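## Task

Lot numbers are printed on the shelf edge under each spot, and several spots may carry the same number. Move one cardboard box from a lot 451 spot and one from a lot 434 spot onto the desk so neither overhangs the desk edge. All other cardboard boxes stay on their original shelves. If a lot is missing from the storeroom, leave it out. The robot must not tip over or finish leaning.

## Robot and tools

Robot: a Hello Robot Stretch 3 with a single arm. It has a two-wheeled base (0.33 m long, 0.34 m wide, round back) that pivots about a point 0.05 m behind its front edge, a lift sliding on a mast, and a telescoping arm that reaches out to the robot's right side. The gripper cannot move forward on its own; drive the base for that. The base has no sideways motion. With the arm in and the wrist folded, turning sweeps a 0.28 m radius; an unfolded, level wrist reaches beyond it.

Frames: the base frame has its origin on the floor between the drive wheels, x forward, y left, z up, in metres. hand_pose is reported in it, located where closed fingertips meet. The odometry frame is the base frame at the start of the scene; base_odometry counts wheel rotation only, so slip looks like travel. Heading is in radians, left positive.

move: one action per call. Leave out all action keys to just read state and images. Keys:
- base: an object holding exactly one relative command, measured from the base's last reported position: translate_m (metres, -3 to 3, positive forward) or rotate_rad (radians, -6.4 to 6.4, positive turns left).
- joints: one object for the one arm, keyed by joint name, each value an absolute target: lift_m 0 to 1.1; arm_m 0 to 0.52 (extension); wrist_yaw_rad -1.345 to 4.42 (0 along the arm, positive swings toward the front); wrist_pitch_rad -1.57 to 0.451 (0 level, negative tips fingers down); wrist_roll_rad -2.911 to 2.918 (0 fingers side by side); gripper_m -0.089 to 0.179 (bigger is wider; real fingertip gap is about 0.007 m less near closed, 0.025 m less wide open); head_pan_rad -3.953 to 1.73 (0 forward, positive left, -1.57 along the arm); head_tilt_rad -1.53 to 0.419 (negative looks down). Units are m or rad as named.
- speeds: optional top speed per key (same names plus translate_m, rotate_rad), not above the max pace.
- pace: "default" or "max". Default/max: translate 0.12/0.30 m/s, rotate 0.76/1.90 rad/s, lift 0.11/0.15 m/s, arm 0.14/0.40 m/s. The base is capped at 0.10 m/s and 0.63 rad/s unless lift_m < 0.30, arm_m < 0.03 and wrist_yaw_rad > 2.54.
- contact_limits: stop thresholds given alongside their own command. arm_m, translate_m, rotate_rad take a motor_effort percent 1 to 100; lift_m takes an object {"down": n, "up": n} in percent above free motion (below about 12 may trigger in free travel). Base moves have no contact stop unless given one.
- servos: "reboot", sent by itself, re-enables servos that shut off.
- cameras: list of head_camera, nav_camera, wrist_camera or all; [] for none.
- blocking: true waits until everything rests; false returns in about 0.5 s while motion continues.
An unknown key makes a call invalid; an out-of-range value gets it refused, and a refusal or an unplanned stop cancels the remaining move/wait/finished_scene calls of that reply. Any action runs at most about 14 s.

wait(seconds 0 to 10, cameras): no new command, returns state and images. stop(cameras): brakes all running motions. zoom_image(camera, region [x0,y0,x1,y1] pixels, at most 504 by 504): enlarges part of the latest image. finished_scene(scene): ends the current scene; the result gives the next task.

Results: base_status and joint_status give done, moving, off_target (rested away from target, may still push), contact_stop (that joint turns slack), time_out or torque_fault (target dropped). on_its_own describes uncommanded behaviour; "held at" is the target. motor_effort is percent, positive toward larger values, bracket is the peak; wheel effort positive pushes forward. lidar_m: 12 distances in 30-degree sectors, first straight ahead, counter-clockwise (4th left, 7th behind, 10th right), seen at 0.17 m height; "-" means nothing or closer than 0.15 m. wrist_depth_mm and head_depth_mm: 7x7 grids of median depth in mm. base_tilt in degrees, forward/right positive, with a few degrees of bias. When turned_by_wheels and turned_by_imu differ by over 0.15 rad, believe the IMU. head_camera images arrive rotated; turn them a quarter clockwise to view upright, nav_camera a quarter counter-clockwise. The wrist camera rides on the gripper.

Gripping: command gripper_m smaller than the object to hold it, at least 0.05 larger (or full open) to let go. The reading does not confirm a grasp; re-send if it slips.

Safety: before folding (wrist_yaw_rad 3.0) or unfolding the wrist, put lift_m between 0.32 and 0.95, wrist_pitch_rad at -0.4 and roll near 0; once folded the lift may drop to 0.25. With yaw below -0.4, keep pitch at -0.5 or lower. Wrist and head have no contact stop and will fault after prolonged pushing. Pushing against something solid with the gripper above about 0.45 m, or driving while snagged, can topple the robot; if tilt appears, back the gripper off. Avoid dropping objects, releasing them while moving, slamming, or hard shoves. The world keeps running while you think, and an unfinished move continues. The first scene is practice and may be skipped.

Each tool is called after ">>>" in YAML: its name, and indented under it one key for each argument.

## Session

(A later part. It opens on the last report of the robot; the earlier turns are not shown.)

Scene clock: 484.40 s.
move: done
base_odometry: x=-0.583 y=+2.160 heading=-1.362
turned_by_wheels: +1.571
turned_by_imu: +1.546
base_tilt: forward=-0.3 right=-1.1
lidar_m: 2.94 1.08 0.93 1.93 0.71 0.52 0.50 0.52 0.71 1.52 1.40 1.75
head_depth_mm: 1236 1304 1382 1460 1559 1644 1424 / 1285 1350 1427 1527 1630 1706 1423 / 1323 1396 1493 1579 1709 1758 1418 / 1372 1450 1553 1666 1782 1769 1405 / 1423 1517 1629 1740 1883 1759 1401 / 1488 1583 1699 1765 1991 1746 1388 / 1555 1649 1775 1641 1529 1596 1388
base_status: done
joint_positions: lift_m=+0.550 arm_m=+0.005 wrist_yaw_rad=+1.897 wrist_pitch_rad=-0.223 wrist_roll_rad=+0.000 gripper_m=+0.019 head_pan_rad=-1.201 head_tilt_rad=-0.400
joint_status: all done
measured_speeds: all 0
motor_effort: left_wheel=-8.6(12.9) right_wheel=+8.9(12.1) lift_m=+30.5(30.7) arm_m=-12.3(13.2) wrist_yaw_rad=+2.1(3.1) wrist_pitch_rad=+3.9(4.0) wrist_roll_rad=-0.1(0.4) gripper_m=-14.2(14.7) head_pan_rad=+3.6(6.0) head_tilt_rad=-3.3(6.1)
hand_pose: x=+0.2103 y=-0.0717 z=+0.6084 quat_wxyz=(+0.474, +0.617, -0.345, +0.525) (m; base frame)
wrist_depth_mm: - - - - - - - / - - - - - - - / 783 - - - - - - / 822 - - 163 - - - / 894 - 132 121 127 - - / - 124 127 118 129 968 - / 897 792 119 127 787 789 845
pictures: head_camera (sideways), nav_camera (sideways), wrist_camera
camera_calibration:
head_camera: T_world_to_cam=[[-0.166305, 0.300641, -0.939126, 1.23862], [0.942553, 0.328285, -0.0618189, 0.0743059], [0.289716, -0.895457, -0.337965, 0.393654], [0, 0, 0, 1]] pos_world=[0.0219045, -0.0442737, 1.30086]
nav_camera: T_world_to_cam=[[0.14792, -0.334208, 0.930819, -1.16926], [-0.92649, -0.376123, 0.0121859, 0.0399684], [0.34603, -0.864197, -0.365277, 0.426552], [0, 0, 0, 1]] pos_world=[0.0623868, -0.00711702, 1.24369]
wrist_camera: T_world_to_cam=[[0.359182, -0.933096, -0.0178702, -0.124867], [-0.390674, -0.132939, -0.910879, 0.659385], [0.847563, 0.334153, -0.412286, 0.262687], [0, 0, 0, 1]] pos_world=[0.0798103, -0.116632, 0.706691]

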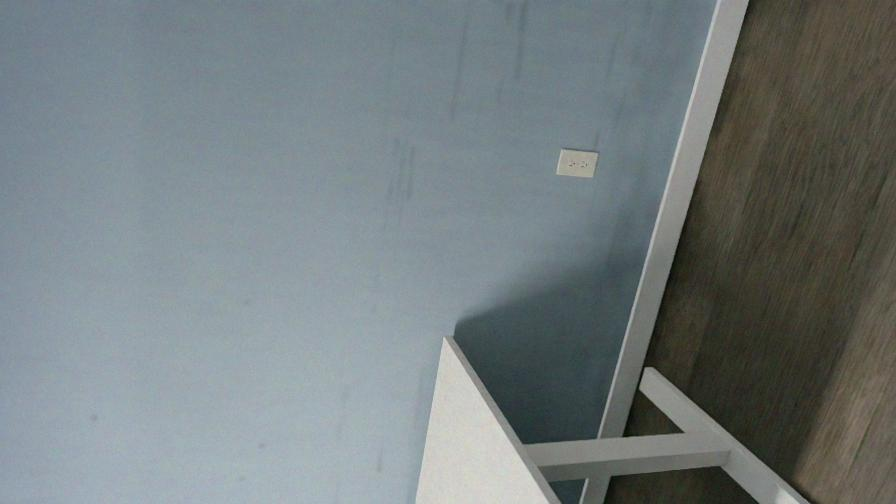

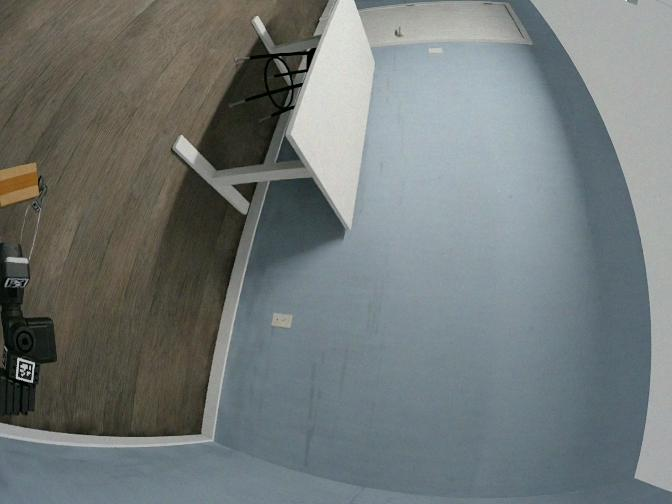

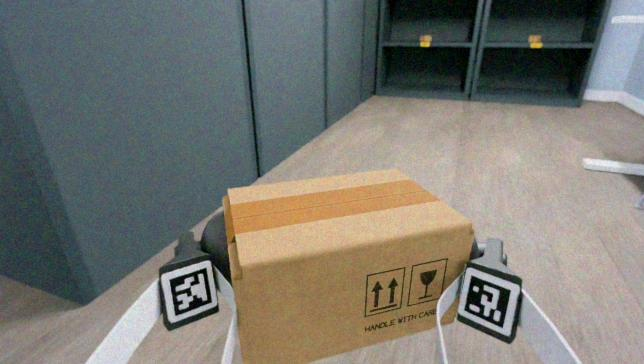

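>>> move:
  base: {"rotate_rad":-0.2}
  joints: {"lift_m":0.8}
  cameras: []

>>> move:
  base: {"translate_m":1.25}
  pace: "max"
  cameras: []

>>> move:
  base: {"rotate_rad":0.2}
  joints: {"head_pan_rad":-1.57,"head_tilt_rad":-0.6}

Scene clock: 502.77 s.
move: done
base_odometry: x=-0.583 y=+2.160 heading=-1.562
turned_by_wheels: -0.200
turned_by_imu: -0.197
base_tilt: forward=-0.3 right=-1.2
lidar_m: 3.52 1.38 0.93 1.18 0.90 0.56 0.50 0.50 0.60 1.14 1.53 1.40
head_depth_mm: 1242 1313 1390 1487 1596 1688 1425 / 1260 1330 1423 1515 1625 1724 1416 / 1278 1364 1447 1541 1666 1749 1422 / 1295 1380 1481 1573 1706 1767 1409 / 1315 1403 1495 1608 1741 1765 1406 / 1341 1427 1520 1648 1794 1757 1390 / 1360 1458 1571 1660 1821 1738 1389
base_status: done
joint_positions: lift_m=+0.800 arm_m=+0.005 wrist_yaw_rad=+1.897 wrist_pitch_rad=-0.224 wrist_roll_rad=+0.000 gripper_m=+0.019 head_pan_rad=-1.200 head_tilt_rad=-0.400
joint_status: all done
measured_speeds: all 0
motor_effort: left_wheel=+7.5(11.4) right_wheel=-9.8(13.2) lift_m=+30.6(35.0) arm_m=-13.3(13.5) wrist_yaw_rad=+3.2(3.4) wrist_pitch_rad=+3.9(4.1) wrist_roll_rad=-0.1(0.3) gripper_m=-13.6(14.6) head_pan_rad=+2.9(3.8) head_tilt_rad=-3.4(4.2)
hand_pose: x=+0.2102 y=-0.0717 z=+0.8583 quat_wxyz=(+0.474, +0.617, -0.345, +0.525) (m; base frame)
wrist_depth_mm: - - - - - - - / - - - - - - - / - - - - - - - / - - - 163 - - - / - - 132 121 127 - - / - 124 127 118 129 - - / 896 - 119 127 - - -
pictures: none
No camera images: "cameras" was empty.

Scene clock: 516.23 s.
move: done
base_odometry: x=-0.571 y=+0.910 heading=-1.562
turned_by_wheels: +0.000
turned_by_imu: +0.000
base_tilt: forward=-0.3 right=-1.1
lidar_m: 2.56 1.82 1.13 1.00 1.01 1.21 1.72 1.72 1.43 0.87 0.79 0.80
head_depth_mm: 1037 1100 1166 1250 1119 817 644 / 1048 1117 1187 1270 1110 812 639 / 1075 1134 1209 1301 1091 806 658 / 1087 1152 1234 1323 1089 798 675 / 1107 1178 1258 1345 1080 794 673 / 1121 1195 1278 1356 1072 792 688 / 1149 1222 1299 1393 1067 786 1274
base_status: done
joint_positions: lift_m=+0.800 arm_m=+0.005 wrist_yaw_rad=+1.897 wrist_pitch_rad=-0.224 wrist_roll_rad=+0.000 gripper_m=+0.019 head_pan_rad=-1.200 head_tilt_rad=-0.400
joint_status: not commanded
measured_speeds: all 0
motor_effort: left_wheel=+2.3(11.4) right_wheel=+6.0(10.6) lift_m=+25.4(30.7) arm_m=-7.5(13.3) wrist_yaw_rad=+3.1(4.0) wrist_pitch_rad=+4.0(4.2) wrist_roll_rad=-0.1(0.4) gripper_m=-14.4(14.8) head_pan_rad=+1.8(3.6) head_tilt_rad=-1.2(3.6)
hand_pose: x=+0.2102 y=-0.0717 z=+0.8583 quat_wxyz=(+0.474, +0.617, -0.345, +0.525) (m; base frame)
wrist_depth_mm: - - - - - - - / - - - - - - - / - - - - - - - / - - - 163 - - - / - - 132 121 128 - - / - 124 127 118 129 - - / - - 119 127 - - -
pictures: none
No camera images: "cameras" was empty.

Scene clock: 517.57 s.
move: done
base_odometry: x=-0.571 y=+0.910 heading=-1.362
turned_by_wheels: +0.200
turned_by_imu: +0.197
base_tilt: forward=-0.2 right=-1.1
lidar_m: 2.56 1.42 1.04 1.01 1.04 1.78 1.71 1.78 0.87 1.28 0.79 1.24
head_depth_mm: 1053 1156 1285 1239 839 1377 1274 / 1054 1154 1286 1116 833 1259 1269 / 1052 1156 1283 1106 827 1288 1229 / 1046 1153 1293 1093 821 1354 322 / 1048 1152 1283 1083 815 1348 1219 / 1047 1150 1281 1071 806 1169 1214 / 1046 1147 1278 1064 805 1101 1208
base_status: done
joint_positions: lift_m=+0.800 arm_m=+0.005 wrist_yaw_rad=+1.897 wrist_pitch_rad=-0.224 wrist_roll_rad=+0.000 gripper_m=+0.019 head_pan_rad=-1.576 head_tilt_rad=-0.603
joint_status: all done
measured_speeds: all 0
motor_effort: left_wheel=-7.8(11.4) right_wheel=+8.2(12.4) lift_m=+25.1(26.1) arm_m=-7.2(8.1) wrist_yaw_rad=+1.7(3.0) wrist_pitch_rad=+4.0(4.1) wrist_roll_rad=+0.1(0.4) gripper_m=-14.1(14.6) head_pan_rad=+0.2(6.5) head_tilt_rad=-2.8(6.5)
hand_pose: x=+0.2102 y=-0.0717 z=+0.8583 quat_wxyz=(+0.474, +0.617, -0.345, +0.525) (m; base frame)
wrist_depth_mm: - - - - - - - / - - - - - - - / - - - - - - - / - - - 163 - - - / - - 132 121 127 - - / - 124 127 117 129 - - / - - 119 127 - - -
pictures: head_camera (sideways), nav_camera (sideways), wrist_camera
camera_calibration:
head_camera: T_world_to_cam=[[-0.0434691, 0.523171, -0.851119, 1.12315], [0.997354, -0.0269654, -0.067513, 0.0814137], [-0.0582715, -0.851801, -0.520614, 0.63344], [0, 0, 0, 1]] pos_world=[0.0045355, -0.0458376, 1.29121]
nav_camera: T_world_to_cam=[[0.0140956, -0.545453, 0.838023, -1.04735], [-0.999884, -0.0124806, 0.00869467, 0.0449629], [0.00571652, -0.838049, -0.545566, 0.663204], [0, 0, 0, 1]] pos_world=[0.0559295, -0.0149242, 1.23914]
wrist_camera: T_world_to_cam=[[0.359237, -0.933075, -0.0178929, -0.12038], [-0.391125, -0.133121, -0.910659, 0.88691], [0.847331, 0.33414, -0.412771, 0.36624], [0, 0, 0, 1]] pos_world=[0.0798108, -0.116632, 0.956692]

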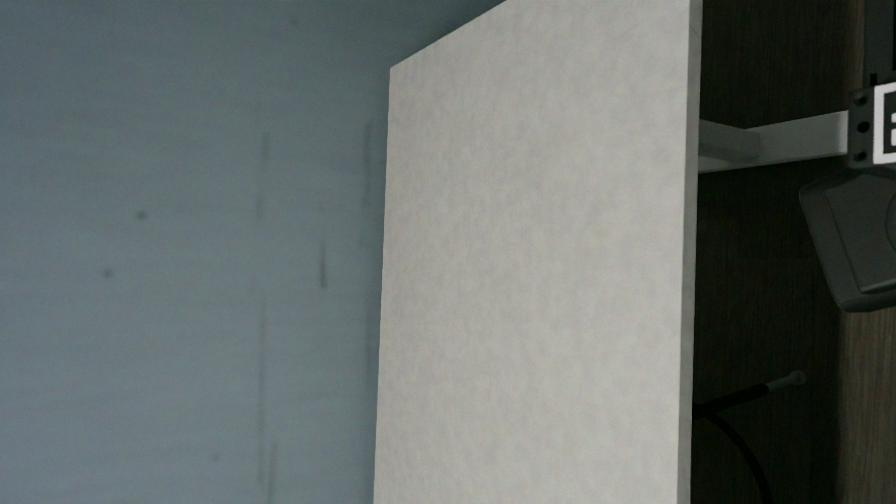

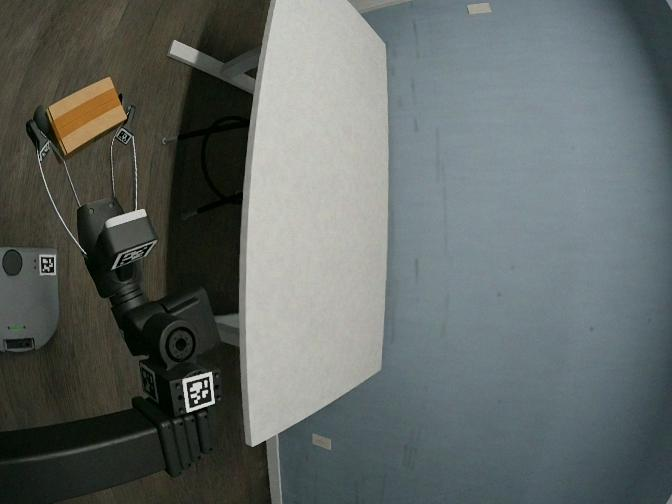

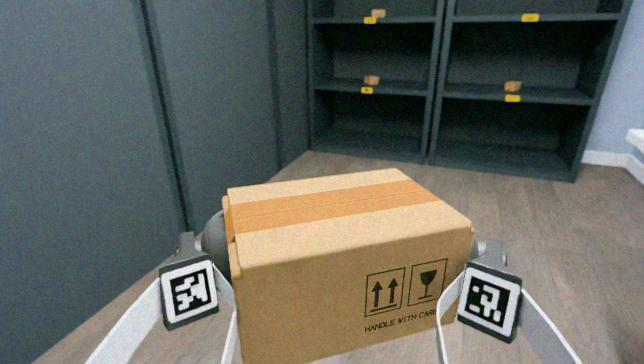

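>>> move:
  joints: {"wrist_yaw_rad":0.45}
  speeds: {"wrist_yaw_rad":1.2}
  cameras: []

>>> move:
  joints: {"arm_m":0.38}
  cameras: []

>>> move:
  joints: {"lift_m":0.715}
  cameras: []

>>> move:
  joints: {"lift_m":0.68}
  speeds: {"lift_m":0.02}
  contact_limits: {"lift_m":{"down":14}}

Scene clock: 530.80 s.
move: done
base_odometry: x=-0.571 y=+0.910 heading=-1.362
turned_by_wheels: +0.000
turned_by_imu: +0.000
base_tilt: forward=-0.3 right=-1.3
lidar_m: 2.56 1.42 1.04 1.01 1.04 1.77 1.72 1.78 0.87 1.28 0.79 1.25
head_depth_mm: 1054 1155 1288 1248 842 733 1274 / 1052 1160 1278 1121 832 1249 1258 / 1044 1151 1279 1109 830 1310 1236 / 1045 1153 1286 1103 823 723 364 / 1053 1154 1279 1093 816 491 317 / 1053 1153 1280 1079 810 461 1196 / 1050 1153 1269 1077 804 687 1214
base_status: not commanded
joint_positions: lift_m=+0.800 arm_m=+0.005 wrist_yaw_rad=+0.453 wrist_pitch_rad=-0.224 wrist_roll_rad=+0.000 gripper_m=+0.019 head_pan_rad=-1.570 head_tilt_rad=-0.600
joint_status: all done
measured_speeds: all 0
motor_effort: left_wheel=-8.1(8.7) right_wheel=+8.4(9.1) lift_m=+26.2(27.1) arm_m=-6.6(7.5) wrist_yaw_rad=-1.5(6.9) wrist_pitch_rad=+4.0(4.1) wrist_roll_rad=-0.1(0.3) gripper_m=-14.1(14.8) head_pan_rad=+3.0(4.0) head_tilt_rad=+3.7(4.5)
hand_pose: x=+0.0855 y=-0.3698 z=+0.8583 quat_wxyz=(+0.703, +0.235, -0.667, +0.081) (m; base frame)
wrist_depth_mm: - - - - - - - / - - - - - - - / - - - - - - - / - - - 153 163 - - / - - 132 121 127 - - / - 124 131 117 129 124 - / - - 119 127 - 120 -
pictures: none
No camera images: "cameras" was empty.

Scene clock: 534.77 s.
move: done
base_odometry: x=-0.571 y=+0.910 heading=-1.362
turned_by_wheels: +0.000
turned_by_imu: +0.000
base_tilt: forward=-0.2 right=-1.1
lidar_m: 2.56 1.42 1.04 1.00 1.04 1.78 1.71 1.78 0.87 1.27 0.79 1.25
head_depth_mm: 1049 1152 1284 1261 841 341 - / 1048 1152 1285 1124 418 341 1178 / 1056 1154 1284 566 775 1305 1236 / 1049 1158 1279 637 765 1356 1232 / 1049 1155 1280 784 819 1343 1225 / 1052 1156 1287 1069 810 1154 1219 / 1050 1157 1277 1067 805 1333 1219
base_status: not commanded
joint_positions: lift_m=+0.800 arm_m=+0.380 wrist_yaw_rad=+0.453 wrist_pitch_rad=-0.224 wrist_roll_rad=+0.000 gripper_m=+0.019 head_pan_rad=-1.570 head_tilt_rad=-0.600
joint_status: all done
measured_speeds: all 0
motor_effort: left_wheel=-8.1(8.6) right_wheel=+9.1(9.4) lift_m=+26.6(27.4) arm_m=+13.2(15.0) wrist_yaw_rad=-4.5(4.7) wrist_pitch_rad=+4.0(4.1) wrist_roll_rad=-0.1(0.3) gripper_m=-14.3(14.7) head_pan_rad=+3.1(4.1) head_tilt_rad=+2.6(4.2)
hand_pose: x=+0.0855 y=-0.7449 z=+0.8583 quat_wxyz=(+0.703, +0.235, -0.667, +0.080) (m; base frame)
wrist_depth_mm: - - - - - - - / - - - - - - - / - - - - - - - / - - - 152 163 - - / - - 131 121 127 - - / - - 127 117 129 124 - / - 92 117 127 136 118 -
pictures: none
No camera images: "cameras" was empty.

Scene clock: 536.37 s.
move: done
base_odometry: x=-0.571 y=+0.910 heading=-1.362
turned_by_wheels: +0.000
turned_by_imu: +0.000
base_tilt: forward=-0.3 right=-1.1
lidar_m: 2.56 1.42 1.04 1.00 1.05 1.78 1.71 1.78 0.87 1.28 0.79 1.25
head_depth_mm: 1049 1156 1280 1255 842 733 1222 / 1051 1157 1279 1120 808 412 357 / 1050 1147 1287 1114 592 726 1231 / 1051 1159 1274 1096 627 1358 1229 / 1052 1157 1279 1091 780 1350 1220 / 1053 1156 1281 1080 808 1152 1221 / 1050 1156 1277 1068 804 1331 1211
base_status: not commanded
joint_positions: lift_m=+0.715 arm_m=+0.380 wrist_yaw_rad=+0.453 wrist_pitch_rad=-0.224 wrist_roll_rad=+0.000 gripper_m=+0.019 head_pan_rad=-1.570 head_tilt_rad=-0.600
joint_status: all done
measured_speeds: all 0
motor_effort: left_wheel=-7.9(8.7) right_wheel=+8.3(8.9) lift_m=+24.9(26.1) arm_m=+11.8(13.4) wrist_yaw_rad=-2.0(4.1) wrist_pitch_rad=+4.0(4.1) wrist_roll_rad=-0.2(0.4) gripper_m=-13.9(14.6) head_pan_rad=+3.2(3.7) head_tilt_rad=+2.0(3.4)
hand_pose: x=+0.0855 y=-0.7448 z=+0.7732 quat_wxyz=(+0.703, +0.235, -0.667, +0.080) (m; base frame)
wrist_depth_mm: - - - - - - - / - - - - - - - / - - - - - - - / - - - 152 163 - - / - - 132 121 127 - - / - - 127 118 129 124 - / - 92 117 127 135 117 -
pictures: none
No camera images: "cameras" was empty.

Scene clock: 538.50 s.
move: done
base_odometry: x=-0.571 y=+0.910 heading=-1.362
turned_by_wheels: +0.000
turned_by_imu: +0.000
base_tilt: forward=-0.3 right=-1.1
lidar_m: 2.56 1.42 1.04 1.01 1.05 1.78 1.71 1.78 0.87 1.28 0.79 1.24
head_depth_mm: 1050 1161 1279 1249 841 735 1244 / 1045 1152 1280 1126 836 503 385 / 1052 1151 1282 1120 623 723 1239 / 1051 1158 1289 1104 637 1348 1228 / 1055 1152 1283 1091 764 1360 1227 / 1048 1153 1278 1075 812 1159 1218 / 1054 1155 1285 1068 806 1339 1214
base_status: not commanded
joint_positions: lift_m=+0.680 arm_m=+0.380 wrist_yaw_rad=+0.453 wrist_pitch_rad=-0.213 wrist_roll_rad=+0.000 gripper_m=+0.019 head_pan_rad=-1.570 head_tilt_rad=-0.600
joint_status: all done
measured_speeds: all 0
motor_effort: left_wheel=-8.0(8.7) right_wheel=+8.1(9.0) lift_m=+21.9(26.9) arm_m=+10.1(12.2) wrist_yaw_rad=-3.4(4.5) wrist_pitch_rad=+2.1(4.2) wrist_roll_rad=+0.0(0.4) gripper_m=-14.5(14.6) head_pan_rad=+3.1(3.8) head_tilt_rad=+2.8(3.5)
contact_limits: lift_m down 14 (down: maximum 72; up: maximum 65)
hand_pose: x=+0.0859 y=-0.7456 z=+0.7409 quat_wxyz=(+0.702, +0.231, -0.668, +0.084) (m; base frame)
wrist_depth_mm: - - - - - - - / - - - - - - - / - - - - - - - / - - - 152 151 - - / - - 132 121 127 - - / - - 127 118 129 124 - / - 92 118 127 136 117 -
pictures: head_camera (sideways), nav_camera (sideways), wrist_camera
camera_calibration:
head_camera: T_world_to_cam=[[-0.0467541, 0.519846, -0.85298, 1.12552], [0.997504, -0.0209349, -0.0674346, 0.0812905], [-0.0529127, -0.854003, -0.51757, 0.629444], [0, 0, 0, 1]] pos_world=[0.00484077, -0.0458495, 1.29131]
nav_camera: T_world_to_cam=[[0.0175188, -0.542461, 0.839898, -1.04989], [-0.999787, -0.0186573, 0.00880366, 0.0448604], [0.0108946, -0.839874, -0.542673, 0.659426], [0, 0, 0, 1]] pos_world=[0.0560593, -0.0148508, 1.23925]
wrist_camera: T_world_to_cam=[[-0.880249, -0.47419, -0.0174491, -0.258395], [-0.177109, 0.362442, -0.915024, 0.995938], [0.44022, -0.802359, -0.403022, -0.171249], [0, 0, 0, 1]] pos_world=[0.0243248, -0.620901, 0.837781]

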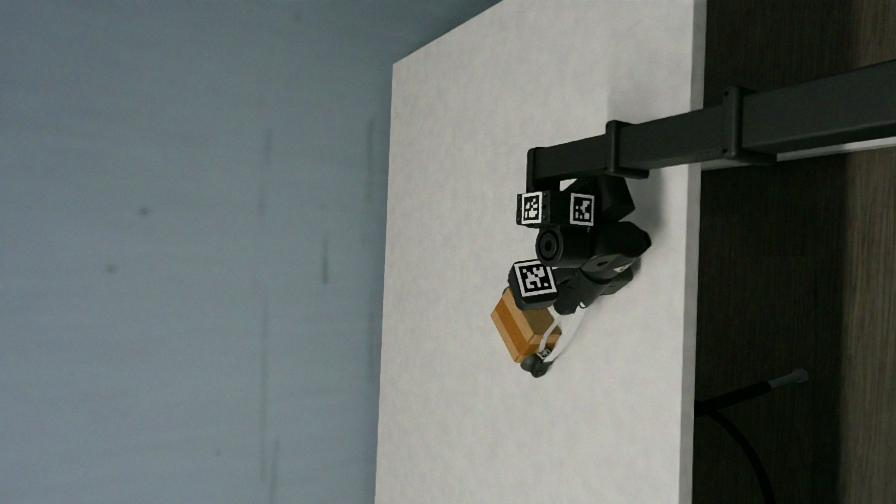

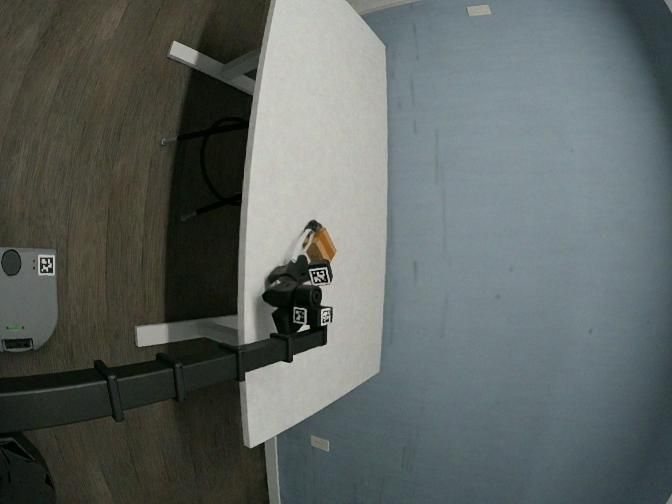

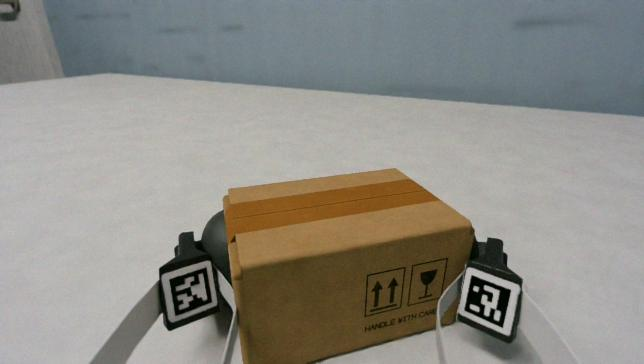

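>>> move:
  joints: {"lift_m":0.675}
  speeds: {"lift_m":0.02}
  contact_limits: {"lift_m":{"down":14}}
  cameras: []

>>> move:
  joints: {"gripper_m":0.179}
  cameras: ["wrist_camera"]

Scene clock: 544.97 s.
move: done
base_odometry: x=-0.571 y=+0.910 heading=-1.362
turned_by_wheels: +0.000
turned_by_imu: +0.000
base_tilt: forward=-0.3 right=-1.3
lidar_m: 2.55 1.42 1.04 1.00 1.04 1.77 1.71 1.78 0.87 1.27 0.79 1.24
head_depth_mm: 1050 1157 1274 1251 843 736 1247 / 1046 1152 1277 1125 836 509 387 / 1050 1152 1282 1115 625 722 1201 / 1047 1149 1276 1106 646 1362 1227 / 1049 1152 1277 1088 768 1358 1220 / 1051 1150 1281 1085 812 1155 1218 / 1049 1155 1279 1072 804 1337 1211
base_status: not commanded
joint_positions: lift_m=+0.675 arm_m=+0.380 wrist_yaw_rad=+0.453 wrist_pitch_rad=-0.196 wrist_roll_rad=+0.000 gripper_m=+0.019 head_pan_rad=-1.570 head_tilt_rad=-0.600
joint_status: all done
measured_speeds: all 0
motor_effort: left_wheel=-8.1(8.4) right_wheel=+8.5(8.9) lift_m=+20.6(23.2) arm_m=+7.8(8.3) wrist_yaw_rad=-2.3(4.4) wrist_pitch_rad=-1.3(2.0) wrist_roll_rad=-0.1(0.3) gripper_m=-14.0(14.5) head_pan_rad=+2.9(3.3) head_tilt_rad=+1.7(2.5)
contact_limits: lift_m down 14 (down: maximum 72; up: maximum 65)
hand_pose: x=+0.0865 y=-0.7468 z=+0.7403 quat_wxyz=(+0.702, +0.225, -0.670, +0.090) (m; base frame)
wrist_depth_mm: - - - - - - - / - - - - - - - / - - - - - - - / - - - 152 151 - - / - - 132 120 127 - - / - - 127 118 129 124 - / - 92 117 127 135 118 -
pictures: none
No camera images: "cameras" was empty.

Scene clock: 547.10 s.
move: done
base_odometry: x=-0.571 y=+0.910 heading=-1.362
turned_by_wheels: +0.000
turned_by_imu: +0.000
base_tilt: forward=-0.5 right=-1.2
lidar_m: 2.56 1.42 1.04 1.00 1.04 1.77 1.71 1.78 0.87 1.28 0.79 1.24
head_depth_mm: 1051 1154 1278 1249 841 732 1249 / 1049 1158 1281 1132 837 510 387 / 1051 1153 1290 1110 623 724 1206 / 1051 1146 1282 1105 647 1357 1227 / 1048 1156 1286 1093 766 1345 1225 / 1053 1150 1278 1077 811 1159 1216 / 1047 1151 1285 1069 805 1338 1208
base_status: not commanded
joint_positions: lift_m=+0.675 arm_m=+0.380 wrist_yaw_rad=+0.452 wrist_pitch_rad=-0.203 wrist_roll_rad=+0.000 gripper_m=+0.179 head_pan_rad=-1.570 head_tilt_rad=-0.600
joint_status: all done
measured_speeds: all 0
motor_effort: left_wheel=-7.7(8.4) right_wheel=+7.5(9.1) lift_m=+23.7(24.2) arm_m=+5.1(7.9) wrist_yaw_rad=-3.0(3.6) wrist_pitch_rad=+0.0(1.5) wrist_roll_rad=+0.1(0.3) gripper_m=+1.0(84.7) head_pan_rad=+2.8(3.2) head_tilt_rad=+1.5(2.4)
contact_limits: lift_m down 14 (down: maximum 72; up: maximum 65)
hand_pose: x=+0.0859 y=-0.7465 z=+0.7385 quat_wxyz=(+0.702, +0.227, -0.669, +0.088) (m; base frame)
wrist_depth_mm: - - - - - - - / - - - - - - - / - - - - - - - / - - - 147 146 - - / - 143 123 117 122 - - / - 125 - 118 130 - - / - - 119 127 136 - 105
pictures: wrist_camera
camera_calibration:
wrist_camera: T_world_to_cam=[[-0.880772, -0.473235, -0.0170317, -0.258332], [-0.172404, 0.353956, -0.919234, 0.990413], [0.441042, -0.806699, -0.393342, -0.183433], [0, 0, 0, 1]] pos_world=[0.0241212, -0.62079, 0.83387]

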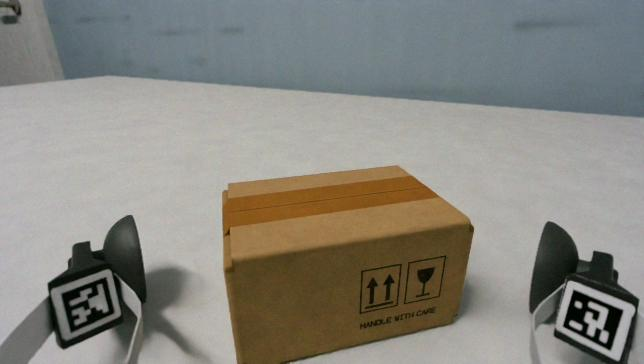

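>>> move:
  joints: {"lift_m":0.8}
  cameras: []

>>> move:
  joints: {"arm_m":0.005,"wrist_pitch_rad":-0.4,"gripper_m":0.05}
  pace: "max"
  cameras: ["head_camera"]

>>> move:
  joints: {"wrist_yaw_rad":3.0}
  base: {"rotate_rad":0.2}
  pace: "max"
  cameras: []

>>> move:
  joints: {"lift_m":0.28}
  pace: "max"
  cameras: []

>>> move:
  base: {"translate_m":2.15}
  pace: "max"
  joints: {"head_pan_rad":-1.3,"head_tilt_rad":-0.6}

>>> move:
  base: {"rotate_rad":1.371}
  pace: "max"
  joints: {"head_pan_rad":-1.57,"head_tilt_rad":-0.6}

Scene clock: 579.00 s.
move: done
base_odometry: x=-0.571 y=+0.910 heading=-1.362
turned_by_wheels: +0.000
turned_by_imu: +0.000
base_tilt: forward=-0.4 right=-1.1
lidar_m: 2.56 1.42 1.04 1.00 1.05 1.78 1.71 1.78 0.87 1.28 0.79 1.24
head_depth_mm: 1050 1153 1281 1250 839 341 - / 1047 1159 1285 1116 419 340 1181 / 1046 1153 1279 565 773 1312 1236 / 1050 1154 1280 638 766 1351 1228 / 1045 1151 1284 1043 815 1348 1223 / 1053 1155 1280 1080 812 1153 1221 / 1047 1158 1273 1065 806 1336 1215
base_status: not commanded
joint_positions: lift_m=+0.800 arm_m=+0.380 wrist_yaw_rad=+0.452 wrist_pitch_rad=-0.214 wrist_roll_rad=+0.000 gripper_m=+0.179 head_pan_rad=-1.570 head_tilt_rad=-0.600
joint_status: all done
measured_speeds: all 0
motor_effort: left_wheel=-7.5(7.9) right_wheel=+7.8(8.2) lift_m=+30.5(33.1) arm_m=+2.5(4.0) wrist_yaw_rad=-2.7(3.2) wrist_pitch_rad=+2.2(2.3) wrist_roll_rad=+0.1(0.2) gripper_m=+0.9(1.5) head_pan_rad=+2.7(2.9) head_tilt_rad=+0.7(1.8)
hand_pose: x=+0.0856 y=-0.7457 z=+0.8607 quat_wxyz=(+0.703, +0.231, -0.668, +0.083) (m; base frame)
wrist_depth_mm: - - - - - - - / - - - - - - - / - - - - - - - / - - - - - - - / - 142 - - - - - / - 126 - - - - - / - - - - - - 105
pictures: none
No camera images: "cameras" was empty.

Scene clock: 581.23 s.
move: done
base_odometry: x=-0.571 y=+0.910 heading=-1.362
turned_by_wheels: +0.000
turned_by_imu: +0.000
base_tilt: forward=-0.4 right=-1.3
lidar_m: 2.56 1.42 1.04 1.00 1.04 1.77 1.71 1.78 0.87 1.28 0.79 1.25
head_depth_mm: 1051 1154 1285 1258 840 736 1277 / 1048 1152 1282 1125 835 1218 1263 / 1053 1152 1283 1113 831 1309 1238 / 1052 1152 1275 1100 823 1361 1172 / 1047 1157 1285 1093 817 715 327 / 1045 1150 1279 1082 813 1120 1193 / 1051 1156 1276 1077 807 1341 1212
base_status: not commanded
joint_positions: lift_m=+0.800 arm_m=+0.005 wrist_yaw_rad=+0.452 wrist_pitch_rad=-0.414 wrist_roll_rad=+0.000 gripper_m=+0.050 head_pan_rad=-1.570 head_tilt_rad=-0.600
joint_status: all done
measured_speeds: all 0
motor_effort: left_wheel=-7.6(7.9) right_wheel=+6.8(7.9) lift_m=+29.5(30.8) arm_m=-12.9(14.4) wrist_yaw_rad=-2.0(3.1) wrist_pitch_rad=+2.1(3.9) wrist_roll_rad=+0.0(0.3) gripper_m=+0.1(82.5) head_pan_rad=+2.2(2.8) head_tilt_rad=+1.4(1.7)
hand_pose: x=+0.0766 y=-0.3524 z=+0.8136 quat_wxyz=(+0.707, +0.297, -0.641, +0.013) (m; base frame)
wrist_depth_mm: - - - - - - - / - - - - - - - / - - - - - - - / - - - - - - - / - - - - 148 - - / - - 126 - 125 - - / - 938 970 992 950 991 -
pictures: head_camera (sideways)
camera_calibration:
head_camera: T_world_to_cam=[[-0.0467541, 0.519846, -0.85298, 1.12552], [0.997504, -0.0209349, -0.0674346, 0.0812905], [-0.0529127, -0.854003, -0.51757, 0.629444], [0, 0, 0, 1]] pos_world=[0.00484077, -0.0458495, 1.29131]

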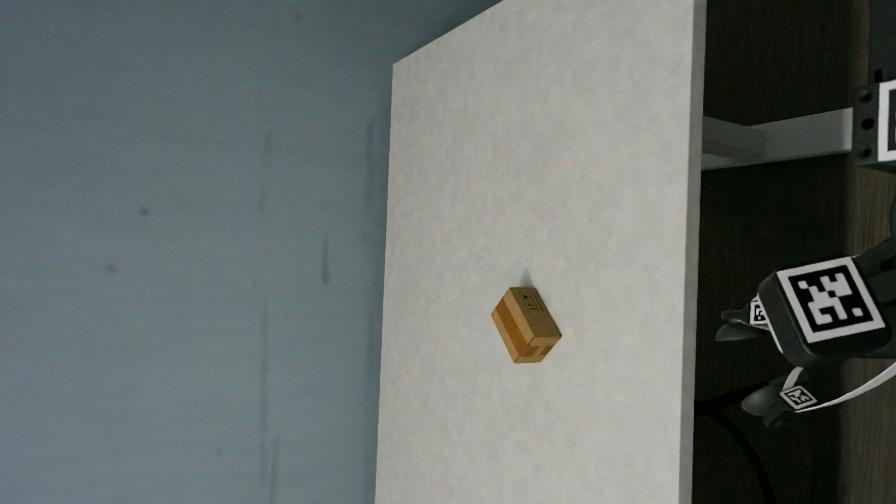

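Scene clock: 582.87 s.
move: done
base_odometry: x=-0.571 y=+0.910 heading=-1.163
turned_by_wheels: +0.200
turned_by_imu: +0.197
base_tilt: forward=-0.3 right=-1.2
lidar_m: 2.26 1.21 1.01 1.00 1.12 1.72 1.72 1.54 0.87 0.79 0.80 2.29
head_depth_mm: 1016 1110 1225 1137 845 710 1244 / 1033 1127 1240 1120 836 708 1269 / 1053 1149 1278 1117 827 725 1236 / 1077 1177 1294 1098 825 1363 1223 / 1092 1206 1328 1087 818 1353 1219 / 1115 1225 1351 1084 814 1410 1214 / 1142 1262 1384 1071 806 1374 1200
base_status: done
joint_positions: lift_m=+0.800 arm_m=+0.005 wrist_yaw_rad=+2.997 wrist_pitch_rad=-0.414 wrist_roll_rad=+0.000 gripper_m=+0.050 head_pan_rad=-1.570 head_tilt_rad=-0.600
joint_status: all done
measured_speeds: all 0
motor_effort: left_wheel=-8.6(12.8) right_wheel=+7.8(12.2) lift_m=+28.9(29.8) arm_m=-11.8(13.0) wrist_yaw_rad=+1.6(6.7) wrist_pitch_rad=+2.1(2.2) wrist_roll_rad=-0.2(0.3) gripper_m=+0.5(0.8) head_pan_rad=+1.7(2.7) head_tilt_rad=+0.1(1.2)
hand_pose: x=+0.0112 y=+0.0726 z=+0.8136 quat_wxyz=(+0.195, +0.700, +0.095, +0.680) (m; base frame)
wrist_depth_mm: - 142 - - - - - / - 151 - - - - - / - 165 - - - - - / - 188 225 - - - - / - - 203 - - - - / - - 127 - 125 - - / - 940 288 984 942 972 955
pictures: none
No camera images: "cameras" was empty.

Scene clock: 587.13 s.
move: done
base_odometry: x=-0.571 y=+0.910 heading=-1.163
turned_by_wheels: +0.000
turned_by_imu: +0.000
base_tilt: forward=-0.3 right=-1.3
lidar_m: 2.26 1.21 1.01 1.01 1.12 1.72 1.71 1.54 0.87 0.79 0.80 2.29
head_depth_mm: 1014 1103 1217 1135 841 709 1222 / 1031 1127 1246 1123 836 709 1236 / 1055 1148 1275 1116 829 722 1239 / 1075 1176 1305 1100 823 1355 1233 / 1094 1203 1332 1086 817 1353 1226 / 1119 1230 1342 1078 812 1416 1219 / 1140 1260 1383 1066 805 1361 1193
base_status: not commanded
joint_positions: lift_m=+0.280 arm_m=+0.005 wrist_yaw_rad=+2.997 wrist_pitch_rad=-0.415 wrist_roll_rad=+0.000 gripper_m=+0.050 head_pan_rad=-1.570 head_tilt_rad=-0.600
joint_status: all done
measured_speeds: all 0
motor_effort: left_wheel=-7.9(9.0) right_wheel=+9.1(9.7) lift_m=+26.0(28.1) arm_m=-10.5(12.6) wrist_yaw_rad=+1.8(3.7) wrist_pitch_rad=+2.2(2.3) wrist_roll_rad=-0.2(0.3) gripper_m=+0.0(1.2) head_pan_rad=+1.9(2.7) head_tilt_rad=-0.5(0.9)
hand_pose: x=+0.0112 y=+0.0725 z=+0.2934 quat_wxyz=(+0.195, +0.700, +0.095, +0.680) (m; base frame)
wrist_depth_mm: - 141 - - - - - / - 152 - - - - - / 930 166 862 905 886 878 862 / 729 191 225 721 713 701 699 / 598 578 203 589 588 578 576 / 515 507 127 309 125 493 492 / 280 99 265 269 426 433 430
pictures: none
No camera images: "cameras" was empty.

Scene clock: 595.73 s.
move: done
base_odometry: x=+0.282 y=-1.063 heading=-1.163
turned_by_wheels: +0.000
turned_by_imu: +0.001
base_tilt: forward=-0.3 right=-1.2
lidar_m: 0.92 0.69 0.58 0.58 0.65 1.06 3.77 1.68 1.69 1.35 0.57 0.58
head_depth_mm: 1385 1489 1614 1758 1855 1494 1249 / 1448 1566 1699 1873 1858 1503 1239 / 1125 1259 1723 1963 1854 1483 1240 / 1152 1256 1385 1464 1666 1476 1229 / 1214 1326 1016 1441 1211 1393 1226 / 1215 1288 863 1421 1067 1303 1169 / 1069 1138 851 665 746 794 909
base_status: done
joint_positions: lift_m=+0.280 arm_m=+0.005 wrist_yaw_rad=+2.997 wrist_pitch_rad=-0.415 wrist_roll_rad=+0.000 gripper_m=+0.050 head_pan_rad=-1.300 head_tilt_rad=-0.600
joint_status: all done
measured_speeds: all 0
motor_effort: left_wheel=-1.2(13.4) right_wheel=+9.3(14.9) lift_m=+24.3(30.9) arm_m=-7.6(11.6) wrist_yaw_rad=+0.5(3.6) wrist_pitch_rad=+2.4(2.4) wrist_roll_rad=-0.1(0.3) gripper_m=+0.1(1.0) head_pan_rad=-3.2(5.1) head_tilt_rad=-1.6(2.2)
hand_pose: x=+0.0111 y=+0.0725 z=+0.2934 quat_wxyz=(+0.195, +0.700, +0.096, +0.680) (m; base frame)
wrist_depth_mm: - 141 - - 566 - - / - 151 - - 620 - - / - 166 172 - 688 - - / 735 188 219 705 686 669 668 / 603 578 203 583 585 580 574 / 509 512 127 308 125 496 497 / 280 99 264 270 425 434 433
pictures: head_camera (sideways), nav_camera (sideways), wrist_camera
camera_calibration:
head_camera: T_world_to_cam=[[-0.183631, 0.488577, -0.852978, 1.12633], [0.967005, 0.245662, -0.0674665, 0.0815639], [0.176582, -0.837223, -0.517568, 0.628072], [0, 0, 0, 1]] pos_world=[0.0170511, -0.0445013, 1.29131]
nav_camera: T_world_to_cam=[[0.161487, -0.518167, 0.839896, -1.05074], [-0.958643, -0.284476, 0.00881247, 0.0445316], [0.234364, -0.806583, -0.542676, 0.658105], [0, 0, 0, 1]] pos_world=[0.0581334, -0.000972562, 1.23925]
wrist_camera: T_world_to_cam=[[0.993925, -0.107107, -0.0253268, 0.0109027], [-0.0824613, -0.572292, -0.815893, 0.314398], [0.0728933, 0.813025, -0.577647, 0.275898], [0, 0, 0, 1]] pos_world=[-0.00502199, -0.0432172, 0.416163]

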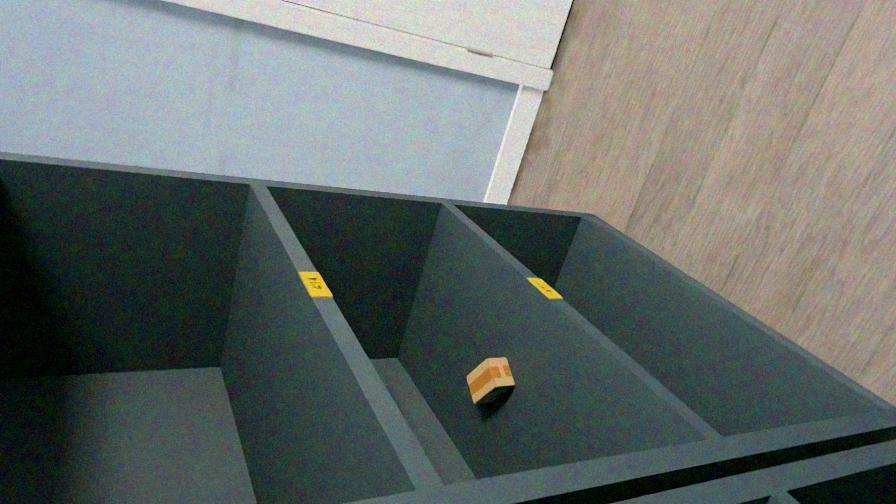

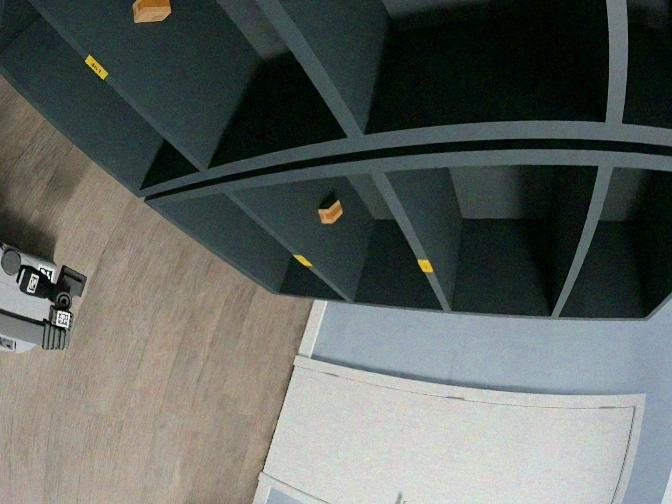

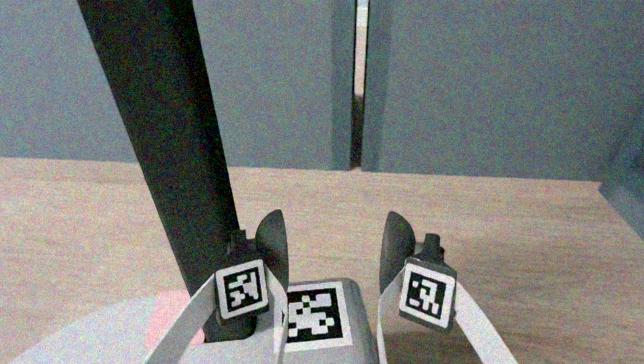

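Scene clock: 597.73 s.
move: done
base_odometry: x=+0.282 y=-1.063 heading=+0.208
turned_by_wheels: +1.371
turned_by_imu: +1.343
base_tilt: forward=-0.3 right=-1.1
lidar_m: 0.58 0.60 0.81 2.14 2.25 1.68 1.68 1.33 0.57 0.92 0.74 0.60
head_depth_mm: 754 807 803 602 821 814 854 / 752 824 876 597 1026 878 1040 / 751 827 875 591 1058 877 1109 / 747 821 869 586 1049 870 1108 / 745 818 869 580 1078 866 1104 / 746 817 859 574 1037 861 1089 / 745 815 846 569 1067 856 1088
base_status: done
joint_positions: lift_m=+0.280 arm_m=+0.005 wrist_yaw_rad=+2.997 wrist_pitch_rad=-0.415 wrist_roll_rad=+0.000 gripper_m=+0.050 head_pan_rad=-1.574 head_tilt_rad=-0.600
joint_status: all done
measured_speeds: all 0
motor_effort: left_wheel=-5.7(14.5) right_wheel=+6.3(14.5) lift_m=+24.5(25.0) arm_m=-12.2(13.5) wrist_yaw_rad=+1.4(3.1) wrist_pitch_rad=+2.3(2.3) wrist_roll_rad=+0.1(0.3) gripper_m=+0.5(1.0) head_pan_rad=+3.5(5.3) head_tilt_rad=-2.2(4.5)
hand_pose: x=+0.0111 y=+0.0725 z=+0.2934 quat_wxyz=(+0.195, +0.700, +0.096, +0.680) (m; base frame)
wrist_depth_mm: - 142 - - - - - / - 152 - - - - - / 916 166 873 902 896 841 - / 729 192 225 702 710 700 671 / 600 579 202 590 579 583 580 / 512 507 127 309 125 491 495 / 279 99 265 270 427 431 432
pictures: head_camera (sideways), nav_camera (sideways), wrist_camera
camera_calibration:
head_camera: T_world_to_cam=[[-0.0445178, 0.520056, -0.852971, 1.1255], [0.997395, -0.0253669, -0.0675218, 0.0814038], [-0.0567524, -0.853755, -0.517573, 0.629464], [0, 0, 0, 1]] pos_world=[0.00463664, -0.0458514, 1.29131]
nav_camera: T_world_to_cam=[[0.0151858, -0.542524, 0.839903, -1.04986], [-0.999859, -0.0142963, 0.00884337, 0.0447559], [0.00720976, -0.839919, -0.542664, 0.659462], [0, 0, 0, 1]] pos_world=[0.0559381, -0.015041, 1.23925]
wrist_camera: T_world_to_cam=[[0.993925, -0.107107, -0.0253268, 0.0109027], [-0.0824613, -0.572292, -0.815893, 0.314398], [0.0728933, 0.813025, -0.577647, 0.275898], [0, 0, 0, 1]] pos_world=[-0.00502199, -0.0432172, 0.416163]

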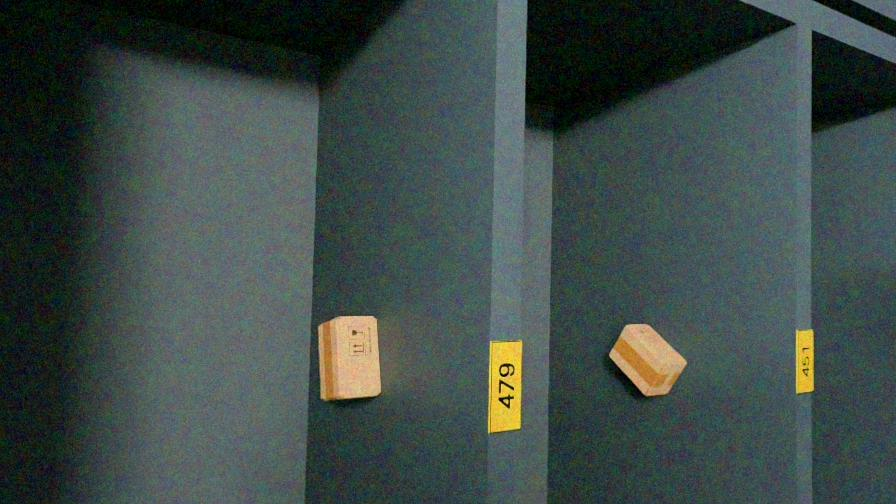

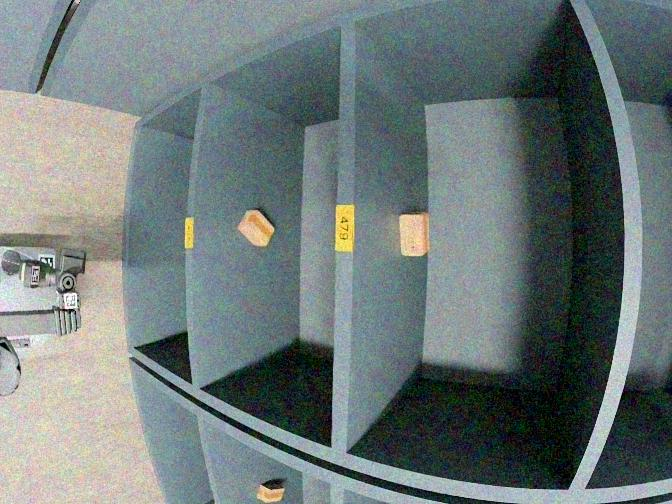

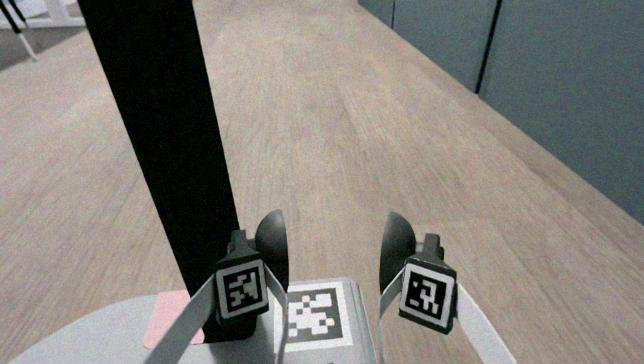

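>>> zoom_image:
  camera: "head_camera"
  region: [590, 310, 710, 410]

Scaled by 4.200 from the camera's 896x504 image, which has a finer 1280x720 frame.

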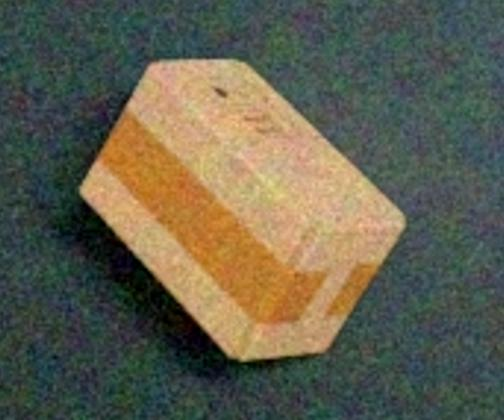

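>>> move:
  base: {"translate_m":0.213}
  joints: {"lift_m":0.58}
  pace: "max"
  cameras: []

>>> move:
  joints: {"wrist_yaw_rad":-0.39}
  pace: "max"
  cameras: []

>>> move:
  joints: {"wrist_pitch_rad":-0.22,"gripper_m":0.179,"lift_m":0.53,"arm_m":0.18}

Scene clock: 638.90 s.
move: done
base_odometry: x=+0.490 y=-1.019 heading=+0.208
turned_by_wheels: +0.000
turned_by_imu: +0.001
base_tilt: forward=-0.4 right=-1.1
lidar_m: 0.37 0.38 0.51 1.35 2.41 1.84 1.90 0.71 0.75 0.92 0.53 0.38
head_depth_mm: 749 825 875 603 1076 884 1102 / 747 822 872 596 1070 881 1095 / 750 820 874 591 1055 874 1085 / 743 821 868 587 1051 870 1083 / 745 821 867 580 1039 865 1104 / 741 813 860 575 1069 860 1092 / 741 807 813 569 961 852 946
base_status: done
joint_positions: lift_m=+0.580 arm_m=+0.005 wrist_yaw_rad=+2.998 wrist_pitch_rad=-0.415 wrist_roll_rad=+0.000 gripper_m=+0.050 head_pan_rad=-1.570 head_tilt_rad=-0.600
joint_status: all done
measured_speeds: all 0
motor_effort: left_wheel=-2.6(11.8) right_wheel=+7.1(13.2) lift_m=+28.6(34.2) arm_m=+0.6(5.5) wrist_yaw_rad=+1.0(3.1) wrist_pitch_rad=+2.4(2.4) wrist_roll_rad=-0.1(0.3) gripper_m=+0.5(1.0) head_pan_rad=+3.1(3.9) head_tilt_rad=-2.0(3.4)
hand_pose: x=+0.0110 y=+0.0725 z=+0.5934 quat_wxyz=(+0.195, +0.700, +0.096, +0.680) (m; base frame)
wrist_depth_mm: - 141 - - - - - / - 152 - - - - - / - 166 - - - - - / - 188 224 - - - - / - - 204 - 154 - - / 889 881 127 864 124 - - / 764 720 288 755 726 - -
pictures: none
No camera images: "cameras" was empty.

Scene clock: 640.90 s.
move: done
base_odometry: x=+0.490 y=-1.019 heading=+0.208
turned_by_wheels: +0.000
turned_by_imu: +0.000
base_tilt: forward=-0.2 right=-1.2
lidar_m: 0.37 0.38 0.51 1.35 2.41 1.85 1.89 0.71 0.75 0.92 0.53 0.38
head_depth_mm: 748 824 873 603 1071 885 1095 / 748 823 873 597 1063 882 1091 / 746 818 872 594 1060 873 783 / 744 822 868 587 1047 866 1083 / 743 818 867 580 1045 863 1101 / 742 815 859 575 1077 862 1094 / 741 808 812 569 962 852 943
base_status: not commanded
joint_positions: lift_m=+0.580 arm_m=+0.005 wrist_yaw_rad=-0.387 wrist_pitch_rad=-0.415 wrist_roll_rad=+0.000 gripper_m=+0.050 head_pan_rad=-1.570 head_tilt_rad=-0.600
joint_status: all done
measured_speeds: all 0
motor_effort: left_wheel=-2.0(2.9) right_wheel=+7.3(8.0) lift_m=+23.2(27.5) arm_m=+6.0(6.0) wrist_yaw_rad=-3.7(8.9) wrist_pitch_rad=+2.4(2.4) wrist_roll_rad=+0.3(0.3) gripper_m=+0.3(0.7) head_pan_rad=+3.1(3.9) head_tilt_rad=-3.0(3.7)
hand_pose: x=-0.1063 y=-0.3581 z=+0.5934 quat_wxyz=(+0.651, +0.010, -0.707, -0.276) (m; base frame)
wrist_depth_mm: - - - - 704 - - / - - 404 - - - - / - - 393 - - - 415 / 308 305 315 314 322 - 481 / 263 270 275 - 152 - 535 / 252 265 126 - 124 628 617 / - 99 - - - 697 721
pictures: none
No camera images: "cameras" was empty.

Scene clock: 643.43 s.
move: done
base_odometry: x=+0.490 y=-1.019 heading=+0.208
turned_by_wheels: +0.000
turned_by_imu: +0.000
base_tilt: forward=-0.1 right=-1.2
lidar_m: 0.37 0.38 0.51 1.35 2.40 1.84 1.90 0.71 0.75 0.92 0.53 0.38
head_depth_mm: 753 824 874 604 1070 883 1103 / 748 822 874 597 1066 880 789 / 747 819 872 590 1054 873 527 / 745 820 867 585 1050 868 548 / 743 818 868 579 1042 863 1099 / 743 816 858 574 1066 862 1097 / 741 809 813 569 960 855 943
base_status: not commanded
joint_positions: lift_m=+0.530 arm_m=+0.180 wrist_yaw_rad=-0.387 wrist_pitch_rad=-0.242 wrist_roll_rad=+0.000 gripper_m=+0.179 head_pan_rad=-1.570 head_tilt_rad=-0.600
joint_status: all done
measured_speeds: all 0
motor_effort: left_wheel=-2.5(3.0) right_wheel=+7.3(8.0) lift_m=+30.7(32.1) arm_m=+12.5(14.9) wrist_yaw_rad=-3.9(4.4) wrist_pitch_rad=+3.4(6.3) wrist_roll_rad=+0.0(0.4) gripper_m=+1.0(83.9) head_pan_rad=+2.9(3.5) head_tilt_rad=-3.7(4.0)
hand_pose: x=-0.1132 y=-0.5500 z=+0.5840 quat_wxyz=(+0.673, -0.051, -0.705, -0.219) (m; base frame)
wrist_depth_mm: - - - - - 574 - / - - - - - 596 - / - - - - - - - / 329 313 239 308 309 323 306 / 282 254 243 265 264 263 263 / - 144 215 214 213 213 - / 169 174 179 180 179 178 107
pictures: head_camera (sideways), nav_camera (sideways), wrist_camera
camera_calibration:
head_camera: T_world_to_cam=[[-0.0467541, 0.519846, -0.85298, 1.12552], [0.997504, -0.0209349, -0.0674346, 0.0812905], [-0.0529127, -0.854003, -0.51757, 0.629444], [0, 0, 0, 1]] pos_world=[0.00484077, -0.0458495, 1.29131]
nav_camera: T_world_to_cam=[[0.0175188, -0.542461, 0.839898, -1.04989], [-0.999787, -0.0186573, 0.00880366, 0.0448604], [0.0108946, -0.839874, -0.542673, 0.659426], [0, 0, 0, 1]] pos_world=[0.0560593, -0.0148508, 1.23925]
wrist_camera: T_world_to_cam=[[-0.940467, 0.339374, -0.0186138, 0.0976633], [0.161394, 0.397714, -0.903203, 0.796973], [-0.299121, -0.852437, -0.42881, -0.0861375], [0, 0, 0, 1]] pos_world=[-0.0625433, -0.423539, 0.684709]

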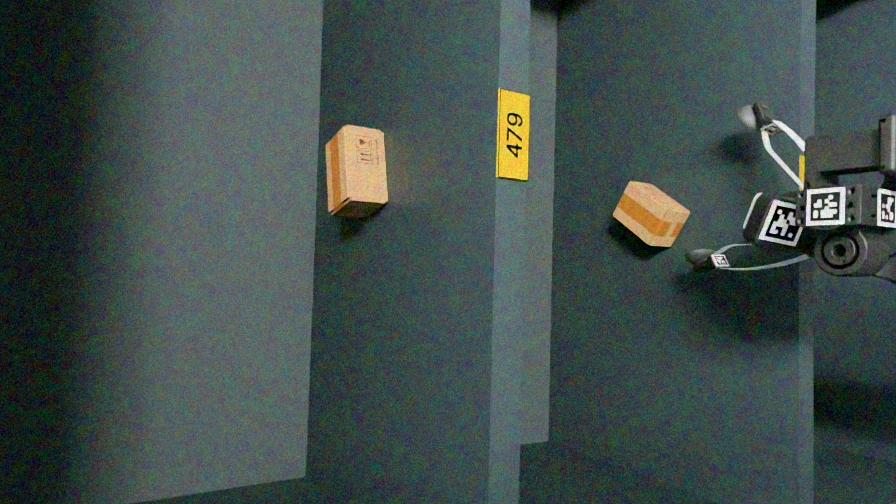

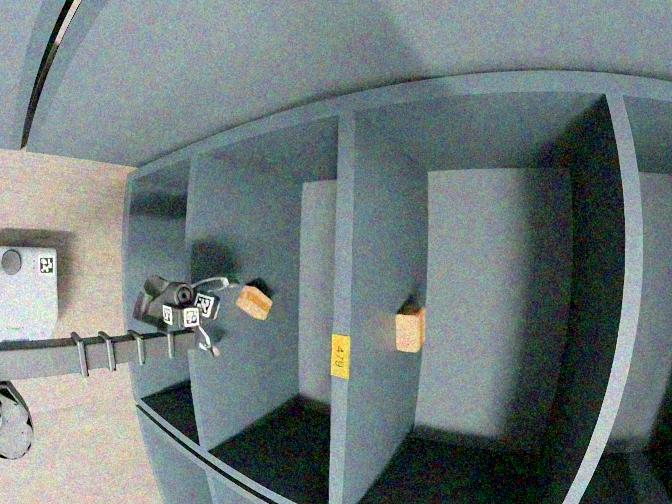

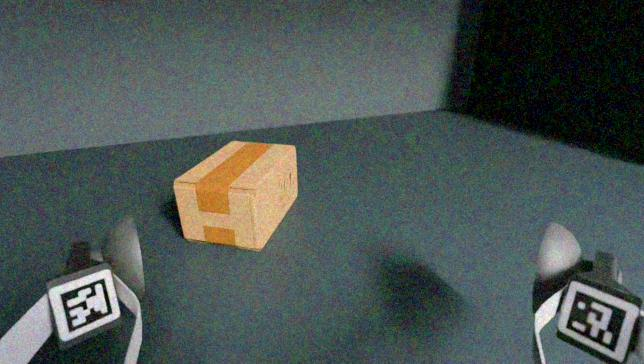

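>>> move:
  base: {"translate_m":0.035}
  joints: {"lift_m":0.5}
  cameras: []

>>> move:
  joints: {"arm_m":0.295,"lift_m":0.494}
  contact_limits: {"arm_m":35}
  cameras: ["wrist_camera"]

Scene clock: 658.83 s.
move: done
base_odometry: x=+0.525 y=-1.012 heading=+0.208
turned_by_wheels: +0.000
turned_by_imu: +0.000
base_tilt: forward=-0.4 right=-1.1
lidar_m: 0.33 0.34 0.47 1.23 2.81 1.88 1.93 0.74 0.80 0.92 0.48 0.35
head_depth_mm: 750 826 875 603 1071 883 1101 / 747 820 870 596 1064 879 1090 / 744 819 874 591 1057 872 563 / 746 819 867 585 1050 868 629 / 746 818 867 578 1037 865 1074 / 743 818 863 573 1036 862 1074 / 732 791 769 569 856 811 828
base_status: done
joint_positions: lift_m=+0.500 arm_m=+0.180 wrist_yaw_rad=-0.387 wrist_pitch_rad=-0.241 wrist_roll_rad=+0.000 gripper_m=+0.179 head_pan_rad=-1.570 head_tilt_rad=-0.600
joint_status: all done
measured_speeds: all 0
motor_effort: left_wheel=+6.1(7.9) right_wheel=+6.5(11.8) lift_m=+23.1(27.7) arm_m=+13.0(13.9) wrist_yaw_rad=-2.6(4.4) wrist_pitch_rad=+3.5(3.6) wrist_roll_rad=-0.1(0.3) gripper_m=+0.7(1.3) head_pan_rad=+2.6(3.4) head_tilt_rad=-4.3(4.5)
hand_pose: x=-0.1133 y=-0.5500 z=+0.5541 quat_wxyz=(+0.673, -0.051, -0.705, -0.219) (m; base frame)
wrist_depth_mm: - - - - - 572 - / - - - - - 607 - / - - 238 261 - - - / 283 281 248 247 278 277 275 / 215 213 213 212 210 211 220 / 123 144 172 171 170 169 170 / 135 144 144 139 143 143 107
pictures: none
No camera images: "cameras" was empty.

Scene clock: 660.93 s.
move: done
base_odometry: x=+0.525 y=-1.012 heading=+0.208
turned_by_wheels: +0.000
turned_by_imu: +0.000
base_tilt: forward=-0.2 right=-1.2
lidar_m: 0.33 0.34 0.47 1.22 2.82 1.88 1.93 0.74 0.79 0.92 0.48 0.35
head_depth_mm: 748 824 874 603 1072 884 1095 / 746 822 871 597 1064 880 1087 / 748 821 870 590 1056 855 605 / 745 816 866 585 1051 821 674 / 745 819 865 579 1040 867 1076 / 742 813 858 575 1037 858 1077 / 731 791 768 567 855 814 829
base_status: not commanded
joint_positions: lift_m=+0.494 arm_m=+0.295 wrist_yaw_rad=-0.389 wrist_pitch_rad=-0.230 wrist_roll_rad=+0.000 gripper_m=+0.179 head_pan_rad=-1.570 head_tilt_rad=-0.600
joint_status: all done
measured_speeds: all 0
motor_effort: left_wheel=+5.8(6.3) right_wheel=+6.4(7.2) lift_m=+22.1(24.7) arm_m=+14.3(15.3) wrist_yaw_rad=-0.6(3.8) wrist_pitch_rad=+1.3(3.5) wrist_roll_rad=-0.1(0.3) gripper_m=+1.0(1.3) head_pan_rad=+2.3(3.2) head_tilt_rad=-3.9(4.7)
contact_limits: arm_m 35 (drawing in: default 31, maximum 55; extending or still: default 40, maximum 69)
hand_pose: x=-0.1140 y=-0.6658 z=+0.5509 quat_wxyz=(+0.674, -0.056, -0.705, -0.215) (m; base frame)
wrist_depth_mm: 297 318 337 - - - - / 311 332 - - - - - / 326 - - - - - - / 278 278 275 154 242 270 270 / 209 198 189 130 197 206 205 / - 141 161 138 159 165 - / 131 131 140 139 138 138 107
pictures: wrist_camera
camera_calibration:
wrist_camera: T_world_to_cam=[[-0.940042, 0.34058, -0.0180932, 0.13619], [0.157814, 0.38733, -0.908334, 0.808862], [-0.302352, -0.856727, -0.417854, -0.208407], [0, 0, 0, 1]] pos_world=[-0.0626371, -0.538228, 0.650097]

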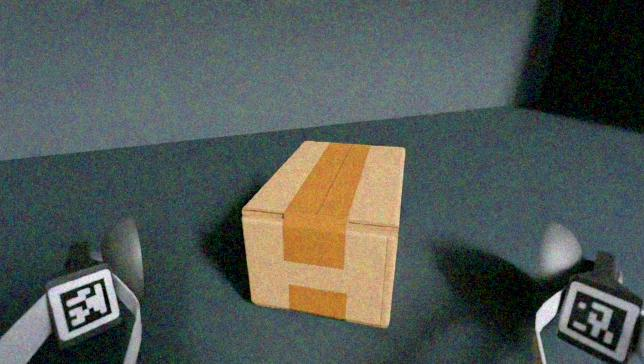

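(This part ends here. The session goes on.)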